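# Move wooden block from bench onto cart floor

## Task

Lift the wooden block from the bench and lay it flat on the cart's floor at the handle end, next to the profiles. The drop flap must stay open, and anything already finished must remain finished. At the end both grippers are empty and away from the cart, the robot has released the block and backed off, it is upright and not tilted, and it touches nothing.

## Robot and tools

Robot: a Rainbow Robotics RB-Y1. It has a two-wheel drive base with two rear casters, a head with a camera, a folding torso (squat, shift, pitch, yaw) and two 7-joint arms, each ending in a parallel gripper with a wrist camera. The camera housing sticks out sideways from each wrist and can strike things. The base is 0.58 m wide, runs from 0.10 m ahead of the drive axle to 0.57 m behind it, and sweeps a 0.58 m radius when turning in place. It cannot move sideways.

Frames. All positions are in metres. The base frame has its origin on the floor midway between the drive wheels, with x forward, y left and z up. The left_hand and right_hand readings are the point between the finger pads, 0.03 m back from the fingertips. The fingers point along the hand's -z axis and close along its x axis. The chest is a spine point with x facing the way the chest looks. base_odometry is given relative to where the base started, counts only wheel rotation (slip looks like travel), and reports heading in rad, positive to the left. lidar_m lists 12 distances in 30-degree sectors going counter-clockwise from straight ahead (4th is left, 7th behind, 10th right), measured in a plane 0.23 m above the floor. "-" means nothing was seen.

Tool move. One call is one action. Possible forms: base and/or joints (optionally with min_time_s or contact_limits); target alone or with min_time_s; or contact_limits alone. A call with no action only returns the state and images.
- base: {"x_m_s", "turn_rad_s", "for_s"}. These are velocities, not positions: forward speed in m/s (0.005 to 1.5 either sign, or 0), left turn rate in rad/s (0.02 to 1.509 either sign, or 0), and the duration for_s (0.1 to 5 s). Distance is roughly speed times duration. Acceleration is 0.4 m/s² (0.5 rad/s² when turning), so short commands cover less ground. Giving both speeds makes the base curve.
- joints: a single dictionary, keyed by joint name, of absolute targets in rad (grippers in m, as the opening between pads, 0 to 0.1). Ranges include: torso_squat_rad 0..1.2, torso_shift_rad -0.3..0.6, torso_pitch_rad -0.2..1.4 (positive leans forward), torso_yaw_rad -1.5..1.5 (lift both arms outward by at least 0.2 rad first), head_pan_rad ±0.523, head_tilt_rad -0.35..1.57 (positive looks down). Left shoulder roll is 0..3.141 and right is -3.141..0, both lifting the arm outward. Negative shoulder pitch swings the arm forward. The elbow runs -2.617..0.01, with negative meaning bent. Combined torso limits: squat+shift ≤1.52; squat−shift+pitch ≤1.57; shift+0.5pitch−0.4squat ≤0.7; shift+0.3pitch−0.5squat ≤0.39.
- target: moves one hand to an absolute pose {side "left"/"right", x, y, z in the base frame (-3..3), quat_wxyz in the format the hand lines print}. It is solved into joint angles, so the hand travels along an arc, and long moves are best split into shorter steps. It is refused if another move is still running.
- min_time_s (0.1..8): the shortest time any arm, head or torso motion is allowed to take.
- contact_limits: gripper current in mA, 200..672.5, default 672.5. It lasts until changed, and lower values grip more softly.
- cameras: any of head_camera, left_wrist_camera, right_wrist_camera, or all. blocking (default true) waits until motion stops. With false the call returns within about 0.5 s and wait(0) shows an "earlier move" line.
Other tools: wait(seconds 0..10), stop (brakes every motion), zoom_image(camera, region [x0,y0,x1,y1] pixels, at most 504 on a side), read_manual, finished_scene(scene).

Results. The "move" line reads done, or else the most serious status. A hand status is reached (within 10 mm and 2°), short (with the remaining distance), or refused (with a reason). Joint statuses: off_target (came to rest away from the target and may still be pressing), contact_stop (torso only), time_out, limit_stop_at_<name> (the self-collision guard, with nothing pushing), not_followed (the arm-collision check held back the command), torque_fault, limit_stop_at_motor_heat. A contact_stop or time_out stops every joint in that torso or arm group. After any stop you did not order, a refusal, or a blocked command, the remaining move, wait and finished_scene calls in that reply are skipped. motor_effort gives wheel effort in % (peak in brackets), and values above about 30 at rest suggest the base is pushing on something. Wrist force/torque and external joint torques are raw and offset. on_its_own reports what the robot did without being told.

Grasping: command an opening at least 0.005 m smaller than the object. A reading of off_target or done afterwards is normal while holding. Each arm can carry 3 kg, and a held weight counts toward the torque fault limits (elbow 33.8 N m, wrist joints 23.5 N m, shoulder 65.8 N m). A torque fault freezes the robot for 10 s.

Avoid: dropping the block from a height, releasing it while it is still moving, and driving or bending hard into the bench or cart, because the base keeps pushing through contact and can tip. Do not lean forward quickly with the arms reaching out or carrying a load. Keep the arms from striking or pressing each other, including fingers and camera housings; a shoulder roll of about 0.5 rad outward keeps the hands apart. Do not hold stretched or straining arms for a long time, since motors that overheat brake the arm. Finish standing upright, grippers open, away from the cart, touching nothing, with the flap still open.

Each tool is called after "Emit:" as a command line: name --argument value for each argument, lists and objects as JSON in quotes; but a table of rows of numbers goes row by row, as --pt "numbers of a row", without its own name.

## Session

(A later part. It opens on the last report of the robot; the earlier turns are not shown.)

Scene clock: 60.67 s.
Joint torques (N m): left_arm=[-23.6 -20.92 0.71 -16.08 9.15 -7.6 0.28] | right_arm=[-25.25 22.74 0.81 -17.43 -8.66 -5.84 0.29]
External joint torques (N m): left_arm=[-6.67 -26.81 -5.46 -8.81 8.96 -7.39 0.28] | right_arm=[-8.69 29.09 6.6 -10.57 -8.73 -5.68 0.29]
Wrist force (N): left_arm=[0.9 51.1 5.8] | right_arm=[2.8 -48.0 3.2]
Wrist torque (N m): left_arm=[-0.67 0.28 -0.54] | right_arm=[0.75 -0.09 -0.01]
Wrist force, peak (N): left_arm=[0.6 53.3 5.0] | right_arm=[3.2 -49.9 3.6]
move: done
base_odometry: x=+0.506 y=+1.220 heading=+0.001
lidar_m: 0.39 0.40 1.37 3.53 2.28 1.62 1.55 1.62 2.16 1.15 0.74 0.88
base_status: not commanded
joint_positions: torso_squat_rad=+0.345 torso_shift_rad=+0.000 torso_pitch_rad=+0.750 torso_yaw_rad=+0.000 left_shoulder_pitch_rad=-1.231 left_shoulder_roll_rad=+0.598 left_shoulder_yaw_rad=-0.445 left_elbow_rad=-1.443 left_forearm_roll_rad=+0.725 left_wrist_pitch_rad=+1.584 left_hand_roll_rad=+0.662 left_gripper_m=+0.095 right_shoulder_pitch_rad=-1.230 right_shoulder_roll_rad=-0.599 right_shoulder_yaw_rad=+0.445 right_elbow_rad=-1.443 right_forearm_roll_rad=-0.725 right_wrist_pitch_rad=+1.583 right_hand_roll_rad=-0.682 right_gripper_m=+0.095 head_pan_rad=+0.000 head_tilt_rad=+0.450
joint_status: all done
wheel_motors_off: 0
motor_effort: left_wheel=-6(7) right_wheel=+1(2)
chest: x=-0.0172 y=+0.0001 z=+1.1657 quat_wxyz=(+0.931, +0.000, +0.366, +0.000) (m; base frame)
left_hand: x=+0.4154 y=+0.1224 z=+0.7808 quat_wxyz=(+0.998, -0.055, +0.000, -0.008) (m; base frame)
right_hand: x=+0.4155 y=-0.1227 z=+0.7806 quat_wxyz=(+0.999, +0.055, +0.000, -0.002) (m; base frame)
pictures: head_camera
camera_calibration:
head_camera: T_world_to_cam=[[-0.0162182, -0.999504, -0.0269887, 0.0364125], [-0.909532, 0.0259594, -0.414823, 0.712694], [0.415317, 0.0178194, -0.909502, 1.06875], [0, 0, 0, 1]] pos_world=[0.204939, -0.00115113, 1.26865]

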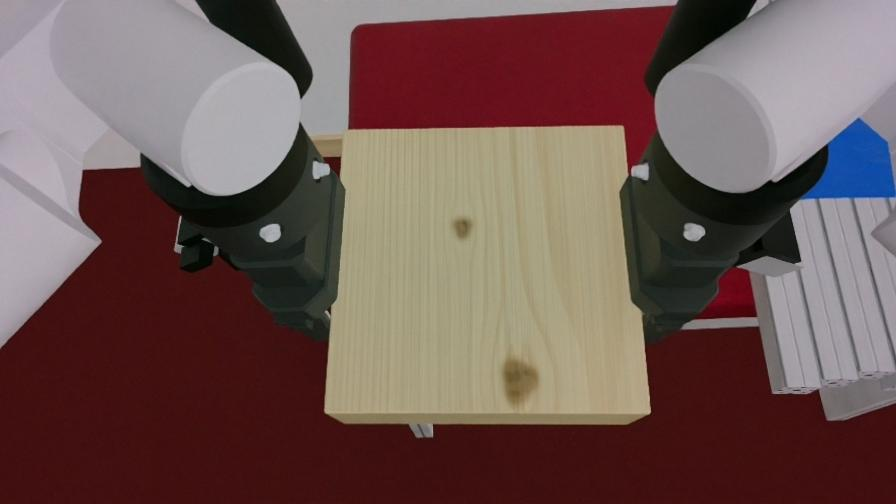

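Emit:
move --joints '{"left_shoulder_pitch_rad":-1.2337,"left_shoulder_roll_rad":0.590,"left_shoulder_yaw_rad":-0.448,"left_elbow_rad":-1.4447,"left_forearm_roll_rad":0.726,"left_wrist_pitch_rad":1.582,"left_hand_roll_rad":0.6635,"right_shoulder_pitch_rad":-1.2337,"right_shoulder_roll_rad":-0.590,"right_shoulder_yaw_rad":0.448,"right_elbow_rad":-1.4447,"right_forearm_roll_rad":-0.726,"right_wrist_pitch_rad":1.582,"right_hand_roll_rad":-0.683}' --min_time_s 0.4

Emit:
move --joints '{"torso_squat_rad":0.29}' --min_time_s 1.0 --cameras '["head_camera"]'

Scene clock: 76.23 s.
Joint torques (N m): left_arm=[-24.22 -24.07 0.54 -16.81 9.93 -8.44 1.11] | right_arm=[-26.3 26.26 0.49 -18.18 -9.51 -6.52 -0.75]
External joint torques (N m): left_arm=[-7.27 -29.95 -5.62 -9.53 9.73 -8.23 1.11] | right_arm=[-9.73 32.59 6.29 -11.32 -9.58 -6.37 -0.75]
Wrist force (N): left_arm=[1.0 57.7 7.1] | right_arm=[2.6 -53.6 4.7]
Wrist torque (N m): left_arm=[-0.88 0.49 -0.84] | right_arm=[0.92 -0.06 0.46]
Wrist force, peak (N): left_arm=[1.3 58.1 6.3] | right_arm=[2.5 -54.5 4.8]
move: done
base_odometry: x=+0.506 y=+1.220 heading=+0.001
lidar_m: 0.40 0.40 1.37 3.53 2.30 1.63 1.55 1.64 2.17 1.13 0.75 0.88
base_status: not commanded
joint_positions: torso_squat_rad=+0.345 torso_shift_rad=+0.000 torso_pitch_rad=+0.750 torso_yaw_rad=+0.000 left_shoulder_pitch_rad=-1.232 left_shoulder_roll_rad=+0.597 left_shoulder_yaw_rad=-0.446 left_elbow_rad=-1.442 left_forearm_roll_rad=+0.724 left_wrist_pitch_rad=+1.584 left_hand_roll_rad=+0.663 left_gripper_m=+0.095 right_shoulder_pitch_rad=-1.231 right_shoulder_roll_rad=-0.598 right_shoulder_yaw_rad=+0.446 right_elbow_rad=-1.442 right_forearm_roll_rad=-0.724 right_wrist_pitch_rad=+1.584 right_hand_roll_rad=-0.683 right_gripper_m=+0.095 head_pan_rad=+0.000 head_tilt_rad=+0.450
joint_status: all done
wheel_motors_off: 0
motor_effort: left_wheel=-7(7) right_wheel=+3(3)
chest: x=-0.0172 y=+0.0001 z=+1.1657 quat_wxyz=(+0.931, +0.000, +0.366, +0.000) (m; base frame)
left_hand: x=+0.4154 y=+0.1220 z=+0.7807 quat_wxyz=(+0.998, -0.055, -0.001, -0.008) (m; base frame)
right_hand: x=+0.4155 y=-0.1224 z=+0.7806 quat_wxyz=(+0.999, +0.054, +0.000, -0.002) (m; base frame)
pictures: none

Scene clock: 77.53 s.
Joint torques (N m): left_arm=[-28.38 -21.49 4.54 -20.25 10.19 -8.39 0.75] | right_arm=[-29.76 23.86 -3.12 -21.77 -9.64 -7.02 -0.65]
External joint torques (N m): left_arm=[-11.48 -27.35 -1.6 -12.97 9.99 -8.19 0.75] | right_arm=[-13.22 30.17 2.66 -14.91 -9.71 -6.87 -0.65]
Wrist force (N): left_arm=[0.4 54.2 -12.2] | right_arm=[0.4 -51.7 -12.4]
Wrist torque (N m): left_arm=[-0.50 0.40 -0.44] | right_arm=[0.62 -0.08 0.37]
Wrist force, peak (N): left_arm=[1.6 57.4 6.6] | right_arm=[2.6 -54.0 4.3]
move: done
base_odometry: x=+0.506 y=+1.220 heading=+0.001
lidar_m: 0.39 0.40 1.36 3.52 2.29 1.63 1.55 1.62 2.19 1.14 0.75 0.88
base_status: not commanded
joint_positions: torso_squat_rad=+0.290 torso_shift_rad=+0.000 torso_pitch_rad=+0.751 torso_yaw_rad=+0.000 left_shoulder_pitch_rad=-1.231 left_shoulder_roll_rad=+0.597 left_shoulder_yaw_rad=-0.447 left_elbow_rad=-1.441 left_forearm_roll_rad=+0.724 left_wrist_pitch_rad=+1.584 left_hand_roll_rad=+0.663 left_gripper_m=+0.095 right_shoulder_pitch_rad=-1.230 right_shoulder_roll_rad=-0.597 right_shoulder_yaw_rad=+0.447 right_elbow_rad=-1.441 right_forearm_roll_rad=-0.724 right_wrist_pitch_rad=+1.584 right_hand_roll_rad=-0.683 right_gripper_m=+0.095 head_pan_rad=+0.000 head_tilt_rad=+0.450
joint_status: all done
wheel_motors_off: 0
motor_effort: left_wheel=-4(6) right_wheel=+3(4)
chest: x=-0.0166 y=+0.0001 z=+1.1775 quat_wxyz=(+0.930, +0.000, +0.367, +0.000) (m; base frame)
left_hand: x=+0.4147 y=+0.1220 z=+0.7911 quat_wxyz=(+0.998, -0.054, +0.001, -0.008) (m; base frame)
right_hand: x=+0.4149 y=-0.1224 z=+0.7910 quat_wxyz=(+0.999, +0.054, +0.002, -0.002) (m; base frame)
pictures: head_camera
camera_calibration:
head_camera: T_world_to_cam=[[-0.0162544, -0.999504, -0.02697, 0.0367179], [-0.910033, 0.025963, -0.413723, 0.716799], [0.414218, 0.0178188, -0.910003, 1.07979], [0, 0, 0, 1]] pos_world=[0.205641, -0.00115111, 1.28016]

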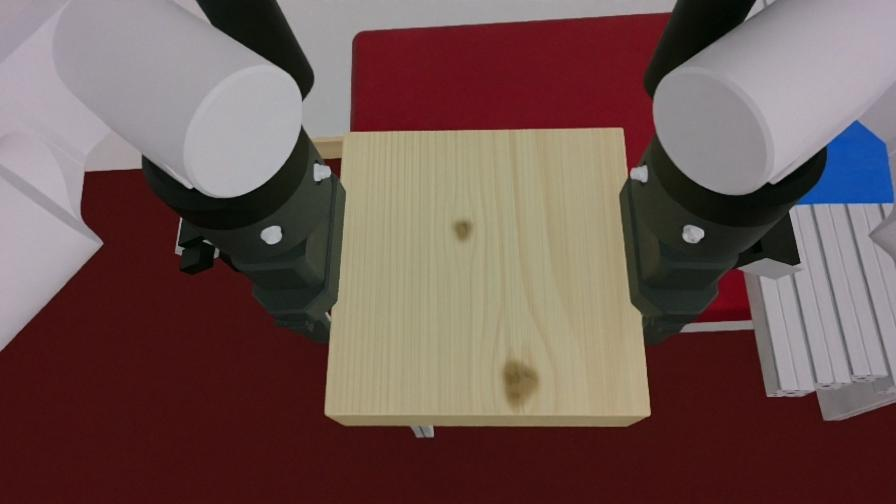

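Emit:
move --joints '{"torso_squat_rad":0.05}' --min_time_s 1.5

Emit:
move --base '{"x_m_s":-0.12,"for_s":0.8}' --cameras '["head_camera"]'

Scene clock: 85.07 s.
Joint torques (N m): left_arm=[-28.56 -21.55 4.54 -20.33 10.17 -8.44 0.7] | right_arm=[-30.11 23.78 -2.92 -21.8 -9.61 -7.02 -0.73]
External joint torques (N m): left_arm=[-11.66 -27.4 -1.6 -13.05 9.97 -8.24 0.7] | right_arm=[-13.58 30.08 2.86 -14.94 -9.67 -6.87 -0.73]
Wrist force (N): left_arm=[0.5 54.8 -12.2] | right_arm=[0.0 -51.3 -13.1]
Wrist torque (N m): left_arm=[-0.56 0.40 -0.43] | right_arm=[0.56 -0.12 0.37]
Wrist force, peak (N): left_arm=[0.5 55.3 -13.1] | right_arm=[0.6 -52.1 -12.5]
move: done
base_odometry: x=+0.506 y=+1.220 heading=+0.001
lidar_m: 0.38 0.41 1.36 3.55 2.29 1.63 1.56 1.63 2.18 1.12 0.75 0.88
base_status: not commanded
joint_positions: torso_squat_rad=+0.050 torso_shift_rad=+0.000 torso_pitch_rad=+0.751 torso_yaw_rad=+0.000 left_shoulder_pitch_rad=-1.231 left_shoulder_roll_rad=+0.597 left_shoulder_yaw_rad=-0.447 left_elbow_rad=-1.441 left_forearm_roll_rad=+0.724 left_wrist_pitch_rad=+1.584 left_hand_roll_rad=+0.663 left_gripper_m=+0.095 right_shoulder_pitch_rad=-1.230 right_shoulder_roll_rad=-0.597 right_shoulder_yaw_rad=+0.447 right_elbow_rad=-1.441 right_forearm_roll_rad=-0.724 right_wrist_pitch_rad=+1.584 right_hand_roll_rad=-0.683 right_gripper_m=+0.095 head_pan_rad=+0.000 head_tilt_rad=+0.450
joint_status: all done
wheel_motors_off: 0
motor_effort: left_wheel=-4(5) right_wheel=+3(4)
chest: x=-0.0166 y=+0.0001 z=+1.2058 quat_wxyz=(+0.930, +0.000, +0.367, +0.000) (m; base frame)
left_hand: x=+0.4147 y=+0.1220 z=+0.8194 quat_wxyz=(+0.998, -0.054, +0.001, -0.008) (m; base frame)
right_hand: x=+0.4148 y=-0.1223 z=+0.8193 quat_wxyz=(+0.999, +0.054, +0.002, -0.002) (m; base frame)
pictures: none

Scene clock: 86.73 s.
Joint torques (N m): left_arm=[-29.63 -21.22 4.84 -20.53 9.96 -8.48 0.75] | right_arm=[-30.89 23.42 -3.15 -22.04 -9.42 -7.01 -0.74]
External joint torques (N m): left_arm=[-12.73 -27.08 -1.3 -13.24 9.77 -8.28 0.75] | right_arm=[-14.36 29.73 2.63 -15.18 -9.49 -6.86 -0.74]
Wrist force (N): left_arm=[1.2 53.6 -12.6] | right_arm=[0.5 -51.6 -11.8]
Wrist torque (N m): left_arm=[-0.51 0.44 -0.46] | right_arm=[0.61 -0.09 0.37]
Wrist force, peak (N): left_arm=[0.9 55.1 -13.4] | right_arm=[1.6 -51.8 -12.9]
move: done
base_odometry: x=+0.410 y=+1.220 heading=+0.002
lidar_m: 0.48 1.14 1.50 3.85 2.15 1.53 1.46 1.54 2.04 1.42 0.80 0.88
base_status: done (sent for 0.8 of 0.8 s)
joint_positions: torso_squat_rad=+0.050 torso_shift_rad=+0.000 torso_pitch_rad=+0.751 torso_yaw_rad=+0.000 left_shoulder_pitch_rad=-1.230 left_shoulder_roll_rad=+0.596 left_shoulder_yaw_rad=-0.447 left_elbow_rad=-1.441 left_forearm_roll_rad=+0.724 left_wrist_pitch_rad=+1.584 left_hand_roll_rad=+0.663 left_gripper_m=+0.095 right_shoulder_pitch_rad=-1.230 right_shoulder_roll_rad=-0.597 right_shoulder_yaw_rad=+0.447 right_elbow_rad=-1.441 right_forearm_roll_rad=-0.724 right_wrist_pitch_rad=+1.584 right_hand_roll_rad=-0.683 right_gripper_m=+0.095 head_pan_rad=+0.000 head_tilt_rad=+0.450
joint_status: not commanded
wheel_motors_off: 0
motor_effort: left_wheel=+6(24) right_wheel=-6(21)
chest: x=-0.0167 y=+0.0001 z=+1.2058 quat_wxyz=(+0.930, +0.000, +0.367, +0.000) (m; base frame)
left_hand: x=+0.4146 y=+0.1221 z=+0.8194 quat_wxyz=(+0.998, -0.054, +0.001, -0.008) (m; base frame)
right_hand: x=+0.4147 y=-0.1224 z=+0.8193 quat_wxyz=(+0.999, +0.054, +0.002, -0.002) (m; base frame)
pictures: head_camera
camera_calibration:
head_camera: T_world_to_cam=[[-0.0162517, -0.999504, -0.0269699, 0.0374831], [-0.909995, 0.0259621, -0.413806, 0.72865], [0.414301, 0.0178174, -0.909965, 1.10556], [0, 0, 0, 1]] pos_world=[0.20564, -0.00115111, 1.30856]

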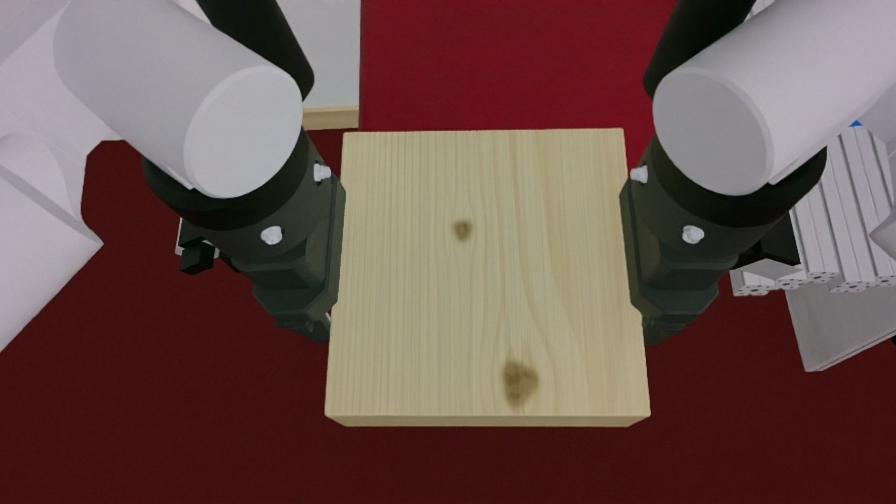

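Emit:
move --base '{"x_m_s":-0.25,"for_s":1.68}'

Emit:
move --base '{"turn_rad_s":-0.6,"for_s":2.62}'

Emit:
move --base '{"x_m_s":0.35,"for_s":4.22}'

Emit:
move --base '{"turn_rad_s":0.6,"for_s":2.62}' --joints '{"head_tilt_rad":0.2}' --cameras '["head_camera"]'

Scene clock: 90.80 s.
Joint torques (N m): left_arm=[-29.8 -21.11 5.02 -20.57 9.93 -8.64 0.62] | right_arm=[-31.15 22.96 -3.43 -22.15 -9.35 -7.08 -0.57]
External joint torques (N m): left_arm=[-12.9 -26.96 -1.12 -13.29 9.73 -8.44 0.62] | right_arm=[-14.62 29.26 2.34 -15.28 -9.42 -6.93 -0.57]
Wrist force (N): left_arm=[1.1 54.4 -12.4] | right_arm=[0.7 -51.9 -12.4]
Wrist torque (N m): left_arm=[-0.58 0.41 -0.43] | right_arm=[0.58 -0.09 0.32]
Wrist force, peak (N): left_arm=[1.1 54.8 -13.0] | right_arm=[-0.1 -52.3 -12.3]
move: done
base_odometry: x=-0.006 y=+1.219 heading=+0.001
lidar_m: 0.89 1.53 2.03 4.38 1.53 1.09 1.04 1.09 1.46 3.68 1.35 1.11
base_status: done (sent for 1.67 of 1.67 s)
joint_positions: torso_squat_rad=+0.050 torso_shift_rad=+0.000 torso_pitch_rad=+0.751 torso_yaw_rad=+0.000 left_shoulder_pitch_rad=-1.230 left_shoulder_roll_rad=+0.596 left_shoulder_yaw_rad=-0.447 left_elbow_rad=-1.441 left_forearm_roll_rad=+0.724 left_wrist_pitch_rad=+1.584 left_hand_roll_rad=+0.663 left_gripper_m=+0.095 right_shoulder_pitch_rad=-1.230 right_shoulder_roll_rad=-0.597 right_shoulder_yaw_rad=+0.447 right_elbow_rad=-1.441 right_forearm_roll_rad=-0.724 right_wrist_pitch_rad=+1.584 right_hand_roll_rad=-0.683 right_gripper_m=+0.095 head_pan_rad=+0.000 head_tilt_rad=+0.450
joint_status: not commanded
wheel_motors_off: 0
motor_effort: left_wheel=-7(19) right_wheel=+7(42)
chest: x=-0.0167 y=+0.0001 z=+1.2059 quat_wxyz=(+0.930, +0.000, +0.367, +0.000) (m; base frame)
left_hand: x=+0.4145 y=+0.1220 z=+0.8194 quat_wxyz=(+0.998, -0.054, +0.001, -0.008) (m; base frame)
right_hand: x=+0.4146 y=-0.1224 z=+0.8193 quat_wxyz=(+0.999, +0.054, +0.002, -0.002) (m; base frame)
pictures: none

Scene clock: 94.97 s.
Joint torques (N m): left_arm=[-30.11 -21.19 5.25 -20.62 9.93 -8.51 0.71] | right_arm=[-30.78 22.89 -3.28 -22.18 -9.29 -7.21 -0.54]
External joint torques (N m): left_arm=[-13.21 -27.04 -0.89 -13.34 9.73 -8.31 0.71] | right_arm=[-14.24 29.19 2.5 -15.32 -9.36 -7.06 -0.54]
Wrist force (N): left_arm=[0.5 54.1 -12.2] | right_arm=[0.8 -51.9 -12.5]
Wrist torque (N m): left_arm=[-0.52 0.41 -0.48] | right_arm=[0.61 -0.06 0.32]
Wrist force, peak (N): left_arm=[1.0 55.4 -13.0] | right_arm=[0.8 -52.7 -12.2]
move: done
base_odometry: x=-0.006 y=+1.220 heading=-1.578
lidar_m: 3.45 1.36 1.12 0.91 1.53 2.03 4.38 1.58 1.11 1.06 1.07 1.42
base_status: done (sent for 2.63 of 2.63 s)
joint_positions: torso_squat_rad=+0.050 torso_shift_rad=+0.000 torso_pitch_rad=+0.751 torso_yaw_rad=+0.000 left_shoulder_pitch_rad=-1.230 left_shoulder_roll_rad=+0.596 left_shoulder_yaw_rad=-0.447 left_elbow_rad=-1.441 left_forearm_roll_rad=+0.724 left_wrist_pitch_rad=+1.584 left_hand_roll_rad=+0.663 left_gripper_m=+0.095 right_shoulder_pitch_rad=-1.230 right_shoulder_roll_rad=-0.597 right_shoulder_yaw_rad=+0.447 right_elbow_rad=-1.441 right_forearm_roll_rad=-0.724 right_wrist_pitch_rad=+1.584 right_hand_roll_rad=-0.683 right_gripper_m=+0.095 head_pan_rad=+0.000 head_tilt_rad=+0.450
joint_status: not commanded
wheel_motors_off: 0
motor_effort: left_wheel=+15(44) right_wheel=-3(43)
chest: x=-0.0167 y=+0.0001 z=+1.2059 quat_wxyz=(+0.930, +0.000, +0.367, +0.000) (m; base frame)
left_hand: x=+0.4145 y=+0.1220 z=+0.8194 quat_wxyz=(+0.998, -0.054, +0.001, -0.008) (m; base frame)
right_hand: x=+0.4146 y=-0.1224 z=+0.8193 quat_wxyz=(+0.999, +0.054, +0.002, -0.002) (m; base frame)
pictures: none

Scene clock: 100.37 s.
Joint torques (N m): left_arm=[-29.54 -20.99 5.32 -20.73 9.96 -8.51 0.7] | right_arm=[-31.23 23.05 -3.26 -22.23 -9.45 -6.98 -0.59]
External joint torques (N m): left_arm=[-12.64 -26.84 -0.82 -13.45 9.77 -8.31 0.7] | right_arm=[-14.7 29.35 2.52 -15.37 -9.52 -6.83 -0.59]
Wrist force (N): left_arm=[0.2 54.6 -12.9] | right_arm=[0.8 -51.9 -12.4]
Wrist torque (N m): left_arm=[-0.53 0.37 -0.43] | right_arm=[0.61 -0.02 0.30]
Wrist force, peak (N): left_arm=[0.1 55.4 -12.8] | right_arm=[0.3 -53.2 -12.3]
move: done
base_odometry: x=-0.018 y=-0.262 heading=-1.578
lidar_m: 3.19 1.20 0.85 0.80 0.82 1.82 4.70 1.48 1.04 0.98 0.99 1.33
base_status: done (sent for 4.23 of 4.23 s)
joint_positions: torso_squat_rad=+0.050 torso_shift_rad=+0.000 torso_pitch_rad=+0.751 torso_yaw_rad=+0.000 left_shoulder_pitch_rad=-1.230 left_shoulder_roll_rad=+0.596 left_shoulder_yaw_rad=-0.447 left_elbow_rad=-1.441 left_forearm_roll_rad=+0.724 left_wrist_pitch_rad=+1.584 left_hand_roll_rad=+0.663 left_gripper_m=+0.095 right_shoulder_pitch_rad=-1.230 right_shoulder_roll_rad=-0.597 right_shoulder_yaw_rad=+0.447 right_elbow_rad=-1.441 right_forearm_roll_rad=-0.724 right_wrist_pitch_rad=+1.584 right_hand_roll_rad=-0.683 right_gripper_m=+0.095 head_pan_rad=+0.000 head_tilt_rad=+0.450
joint_status: not commanded
wheel_motors_off: 0
motor_effort: left_wheel=-1(45) right_wheel=+0(33)
chest: x=-0.0166 y=+0.0001 z=+1.2058 quat_wxyz=(+0.930, +0.000, +0.367, +0.000) (m; base frame)
left_hand: x=+0.4146 y=+0.1220 z=+0.8193 quat_wxyz=(+0.998, -0.054, +0.001, -0.008) (m; base frame)
right_hand: x=+0.4146 y=-0.1224 z=+0.8191 quat_wxyz=(+0.999, +0.054, +0.002, -0.002) (m; base frame)
pictures: none

Scene clock: 104.53 s.
Joint torques (N m): left_arm=[-29.3 -21.22 4.97 -20.64 9.96 -8.65 0.69] | right_arm=[-30.7 22.91 -3.67 -22.06 -9.59 -7.01 -0.55]
External joint torques (N m): left_arm=[-12.4 -27.07 -1.17 -13.36 9.76 -8.45 0.69] | right_arm=[-14.17 29.22 2.11 -15.19 -9.66 -6.86 -0.55]
Wrist force (N): left_arm=[0.0 54.3 -11.9] | right_arm=[0.5 -52.4 -12.2]
Wrist torque (N m): left_arm=[-0.54 0.36 -0.45] | right_arm=[0.60 -0.10 0.29]
Wrist force, peak (N): left_arm=[0.5 55.5 -12.7] | right_arm=[0.5 -52.9 -12.7]
move: done
base_odometry: x=-0.018 y=-0.262 heading=+0.001
lidar_m: 0.80 0.84 1.81 4.30 1.42 1.02 0.96 1.01 1.37 3.39 1.19 0.83
base_status: done (sent for 2.63 of 2.63 s)
joint_positions: torso_squat_rad=+0.050 torso_shift_rad=+0.000 torso_pitch_rad=+0.751 torso_yaw_rad=+0.000 left_shoulder_pitch_rad=-1.230 left_shoulder_roll_rad=+0.596 left_shoulder_yaw_rad=-0.447 left_elbow_rad=-1.441 left_forearm_roll_rad=+0.724 left_wrist_pitch_rad=+1.584 left_hand_roll_rad=+0.663 left_gripper_m=+0.095 right_shoulder_pitch_rad=-1.230 right_shoulder_roll_rad=-0.597 right_shoulder_yaw_rad=+0.447 right_elbow_rad=-1.441 right_forearm_roll_rad=-0.724 right_wrist_pitch_rad=+1.584 right_hand_roll_rad=-0.683 right_gripper_m=+0.095 head_pan_rad=+0.000 head_tilt_rad=+0.200
joint_status: all done
wheel_motors_off: 0
motor_effort: left_wheel=-2(39) right_wheel=+16(34)
chest: x=-0.0166 y=+0.0001 z=+1.2058 quat_wxyz=(+0.930, +0.000, +0.367, +0.000) (m; base frame)
left_hand: x=+0.4146 y=+0.1220 z=+0.8193 quat_wxyz=(+0.998, -0.054, +0.001, -0.008) (m; base frame)
right_hand: x=+0.4146 y=-0.1224 z=+0.8192 quat_wxyz=(+0.999, +0.054, +0.002, -0.002) (m; base frame)
pictures: head_camera
camera_calibration:
head_camera: T_world_to_cam=[[-0.00907601, -0.999504, -0.0301536, 0.0406625], [-0.779394, 0.0259627, -0.625996, 0.994613], [0.626469, 0.01782, -0.779243, 0.901829], [0, 0, 0, 1]] pos_world=[0.210596, -0.00125112, 1.32659]

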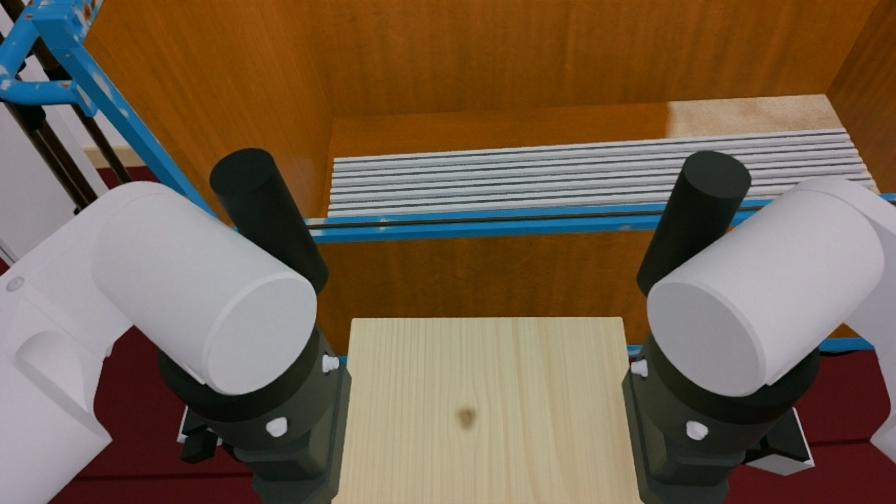

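Emit:
move --base '{"turn_rad_s":-0.3,"for_s":0.833}'

Emit:
move --base '{"x_m_s":0.25,"for_s":0.88}'

Emit:
move --base '{"turn_rad_s":0.3,"for_s":0.967}' --cameras '["head_camera"]'

Scene clock: 114.50 s.
Joint torques (N m): left_arm=[-29.09 -20.94 5.55 -20.7 10.03 -8.6 0.78] | right_arm=[-30.91 22.74 -3.02 -22.28 -9.53 -7.09 -0.54]
External joint torques (N m): left_arm=[-12.19 -26.79 -0.59 -13.42 9.83 -8.4 0.79] | right_arm=[-14.38 29.04 2.76 -15.41 -9.6 -6.95 -0.54]
Motor temperatures (°C): left_arm=[33 29 31 39 37 35 37] | right_arm=[36 32 32 35 40 39 34]
Wrist force (N): left_arm=[0.9 55.1 -13.1] | right_arm=[1.1 -51.7 -13.2]
Wrist torque (N m): left_arm=[-0.60 0.43 -0.42] | right_arm=[0.57 0.00 0.32]
Wrist force, peak (N): left_arm=[0.2 55.4 -13.0] | right_arm=[0.9 -52.9 -12.7]
move: done
base_odometry: x=-0.018 y=-0.262 heading=-0.248
lidar_m: 0.80 0.80 1.20 3.07 2.04 1.14 0.98 0.98 1.13 1.91 3.35 0.94
base_status: done (sent for 0.83 of 0.83 s)
joint_positions: torso_squat_rad=+0.050 torso_shift_rad=+0.000 torso_pitch_rad=+0.751 torso_yaw_rad=+0.000 left_shoulder_pitch_rad=-1.230 left_shoulder_roll_rad=+0.596 left_shoulder_yaw_rad=-0.447 left_elbow_rad=-1.441 left_forearm_roll_rad=+0.724 left_wrist_pitch_rad=+1.584 left_hand_roll_rad=+0.663 left_gripper_m=+0.095 right_shoulder_pitch_rad=-1.230 right_shoulder_roll_rad=-0.597 right_shoulder_yaw_rad=+0.447 right_elbow_rad=-1.441 right_forearm_roll_rad=-0.724 right_wrist_pitch_rad=+1.584 right_hand_roll_rad=-0.683 right_gripper_m=+0.095 head_pan_rad=+0.000 head_tilt_rad=+0.200
joint_status: not commanded
wheel_motors_off: 0
motor_effort: left_wheel=+3(16) right_wheel=-15(33)
chest: x=-0.0166 y=+0.0001 z=+1.2058 quat_wxyz=(+0.930, +0.000, +0.367, +0.000) (m; base frame)
left_hand: x=+0.4146 y=+0.1220 z=+0.8193 quat_wxyz=(+0.998, -0.054, +0.001, -0.008) (m; base frame)
right_hand: x=+0.4146 y=-0.1224 z=+0.8192 quat_wxyz=(+0.999, +0.054, +0.002, -0.002) (m; base frame)
pictures: none

Scene clock: 116.33 s.
Joint torques (N m): left_arm=[-29.2 -20.71 5.42 -20.71 10.01 -8.61 0.72] | right_arm=[-30.81 23.05 -3.46 -22.3 -9.58 -6.81 -0.53]
External joint torques (N m): left_arm=[-12.3 -26.56 -0.72 -13.43 9.82 -8.41 0.73] | right_arm=[-14.28 29.35 2.32 -15.44 -9.65 -6.67 -0.53]
Wrist force (N): left_arm=[-0.2 54.8 -12.6] | right_arm=[0.4 -52.3 -11.9]
Wrist torque (N m): left_arm=[-0.55 0.31 -0.44] | right_arm=[0.63 -0.10 0.33]
Wrist force, peak (N): left_arm=[0.5 55.3 -11.8] | right_arm=[0.8 -52.5 -12.4]
move: done
base_odometry: x=+0.192 y=-0.315 heading=-0.247
lidar_m: 0.60 0.58 0.70 1.76 2.46 1.38 1.19 1.19 1.36 2.31 2.91 0.71
base_status: done (sent for 0.87 of 0.87 s)
joint_positions: torso_squat_rad=+0.050 torso_shift_rad=+0.000 torso_pitch_rad=+0.751 torso_yaw_rad=+0.000 left_shoulder_pitch_rad=-1.230 left_shoulder_roll_rad=+0.596 left_shoulder_yaw_rad=-0.448 left_elbow_rad=-1.441 left_forearm_roll_rad=+0.724 left_wrist_pitch_rad=+1.584 left_hand_roll_rad=+0.663 left_gripper_m=+0.095 right_shoulder_pitch_rad=-1.230 right_shoulder_roll_rad=-0.597 right_shoulder_yaw_rad=+0.447 right_elbow_rad=-1.441 right_forearm_roll_rad=-0.724 right_wrist_pitch_rad=+1.584 right_hand_roll_rad=-0.683 right_gripper_m=+0.095 head_pan_rad=+0.000 head_tilt_rad=+0.200
joint_status: not commanded
wheel_motors_off: 0
motor_effort: left_wheel=+15(50) right_wheel=-17(33)
chest: x=-0.0166 y=+0.0001 z=+1.2058 quat_wxyz=(+0.930, +0.000, +0.367, +0.000) (m; base frame)
left_hand: x=+0.4146 y=+0.1220 z=+0.8193 quat_wxyz=(+0.998, -0.054, +0.001, -0.008) (m; base frame)
right_hand: x=+0.4146 y=-0.1224 z=+0.8191 quat_wxyz=(+0.999, +0.054, +0.002, -0.002) (m; base frame)
pictures: none

Scene clock: 118.23 s.
Joint torques (N m): left_arm=[-29.03 -20.68 5.44 -20.8 9.97 -8.58 0.66] | right_arm=[-31.09 22.96 -3.72 -22.35 -9.71 -6.97 -0.48]
External joint torques (N m): left_arm=[-12.14 -26.54 -0.7 -13.52 9.77 -8.37 0.67] | right_arm=[-14.56 29.26 2.05 -15.48 -9.78 -6.83 -0.48]
Wrist force (N): left_arm=[-0.2 54.8 -12.1] | right_arm=[0.6 -52.1 -13.0]
Wrist torque (N m): left_arm=[-0.52 0.31 -0.43] | right_arm=[0.59 -0.07 0.31]
Wrist force, peak (N): left_arm=[0.6 55.3 -12.3] | right_arm=[0.6 -52.9 -12.1]
move: done
base_odometry: x=+0.192 y=-0.315 heading=+0.042
lidar_m: 0.58 0.62 1.14 4.44 1.65 1.22 1.17 1.24 1.72 4.80 0.84 0.62
base_status: done (sent for 0.97 of 0.97 s)
joint_positions: torso_squat_rad=+0.050 torso_shift_rad=+0.000 torso_pitch_rad=+0.751 torso_yaw_rad=+0.000 left_shoulder_pitch_rad=-1.230 left_shoulder_roll_rad=+0.596 left_shoulder_yaw_rad=-0.448 left_elbow_rad=-1.441 left_forearm_roll_rad=+0.724 left_wrist_pitch_rad=+1.584 left_hand_roll_rad=+0.663 left_gripper_m=+0.095 right_shoulder_pitch_rad=-1.230 right_shoulder_roll_rad=-0.597 right_shoulder_yaw_rad=+0.447 right_elbow_rad=-1.441 right_forearm_roll_rad=-0.724 right_wrist_pitch_rad=+1.584 right_hand_roll_rad=-0.683 right_gripper_m=+0.095 head_pan_rad=+0.000 head_tilt_rad=+0.200
joint_status: not commanded
wheel_motors_off: 0
motor_effort: left_wheel=-4(37) right_wheel=+7(26)
chest: x=-0.0166 y=+0.0001 z=+1.2058 quat_wxyz=(+0.930, +0.000, +0.367, +0.000) (m; base frame)
left_hand: x=+0.4146 y=+0.1220 z=+0.8193 quat_wxyz=(+0.998, -0.054, +0.001, -0.008) (m; base frame)
right_hand: x=+0.4146 y=-0.1224 z=+0.8191 quat_wxyz=(+0.999, +0.054, +0.002, -0.002) (m; base frame)
pictures: head_camera
camera_calibration:
head_camera: T_world_to_cam=[[-0.00915669, -0.999502, -0.0302109, 0.0407558], [-0.779432, 0.0260604, -0.625944, 0.994552], [0.62642, 0.0178158, -0.779282, 0.901892], [0, 0, 0, 1]] pos_world=[0.210596, -0.00125082, 1.32659]

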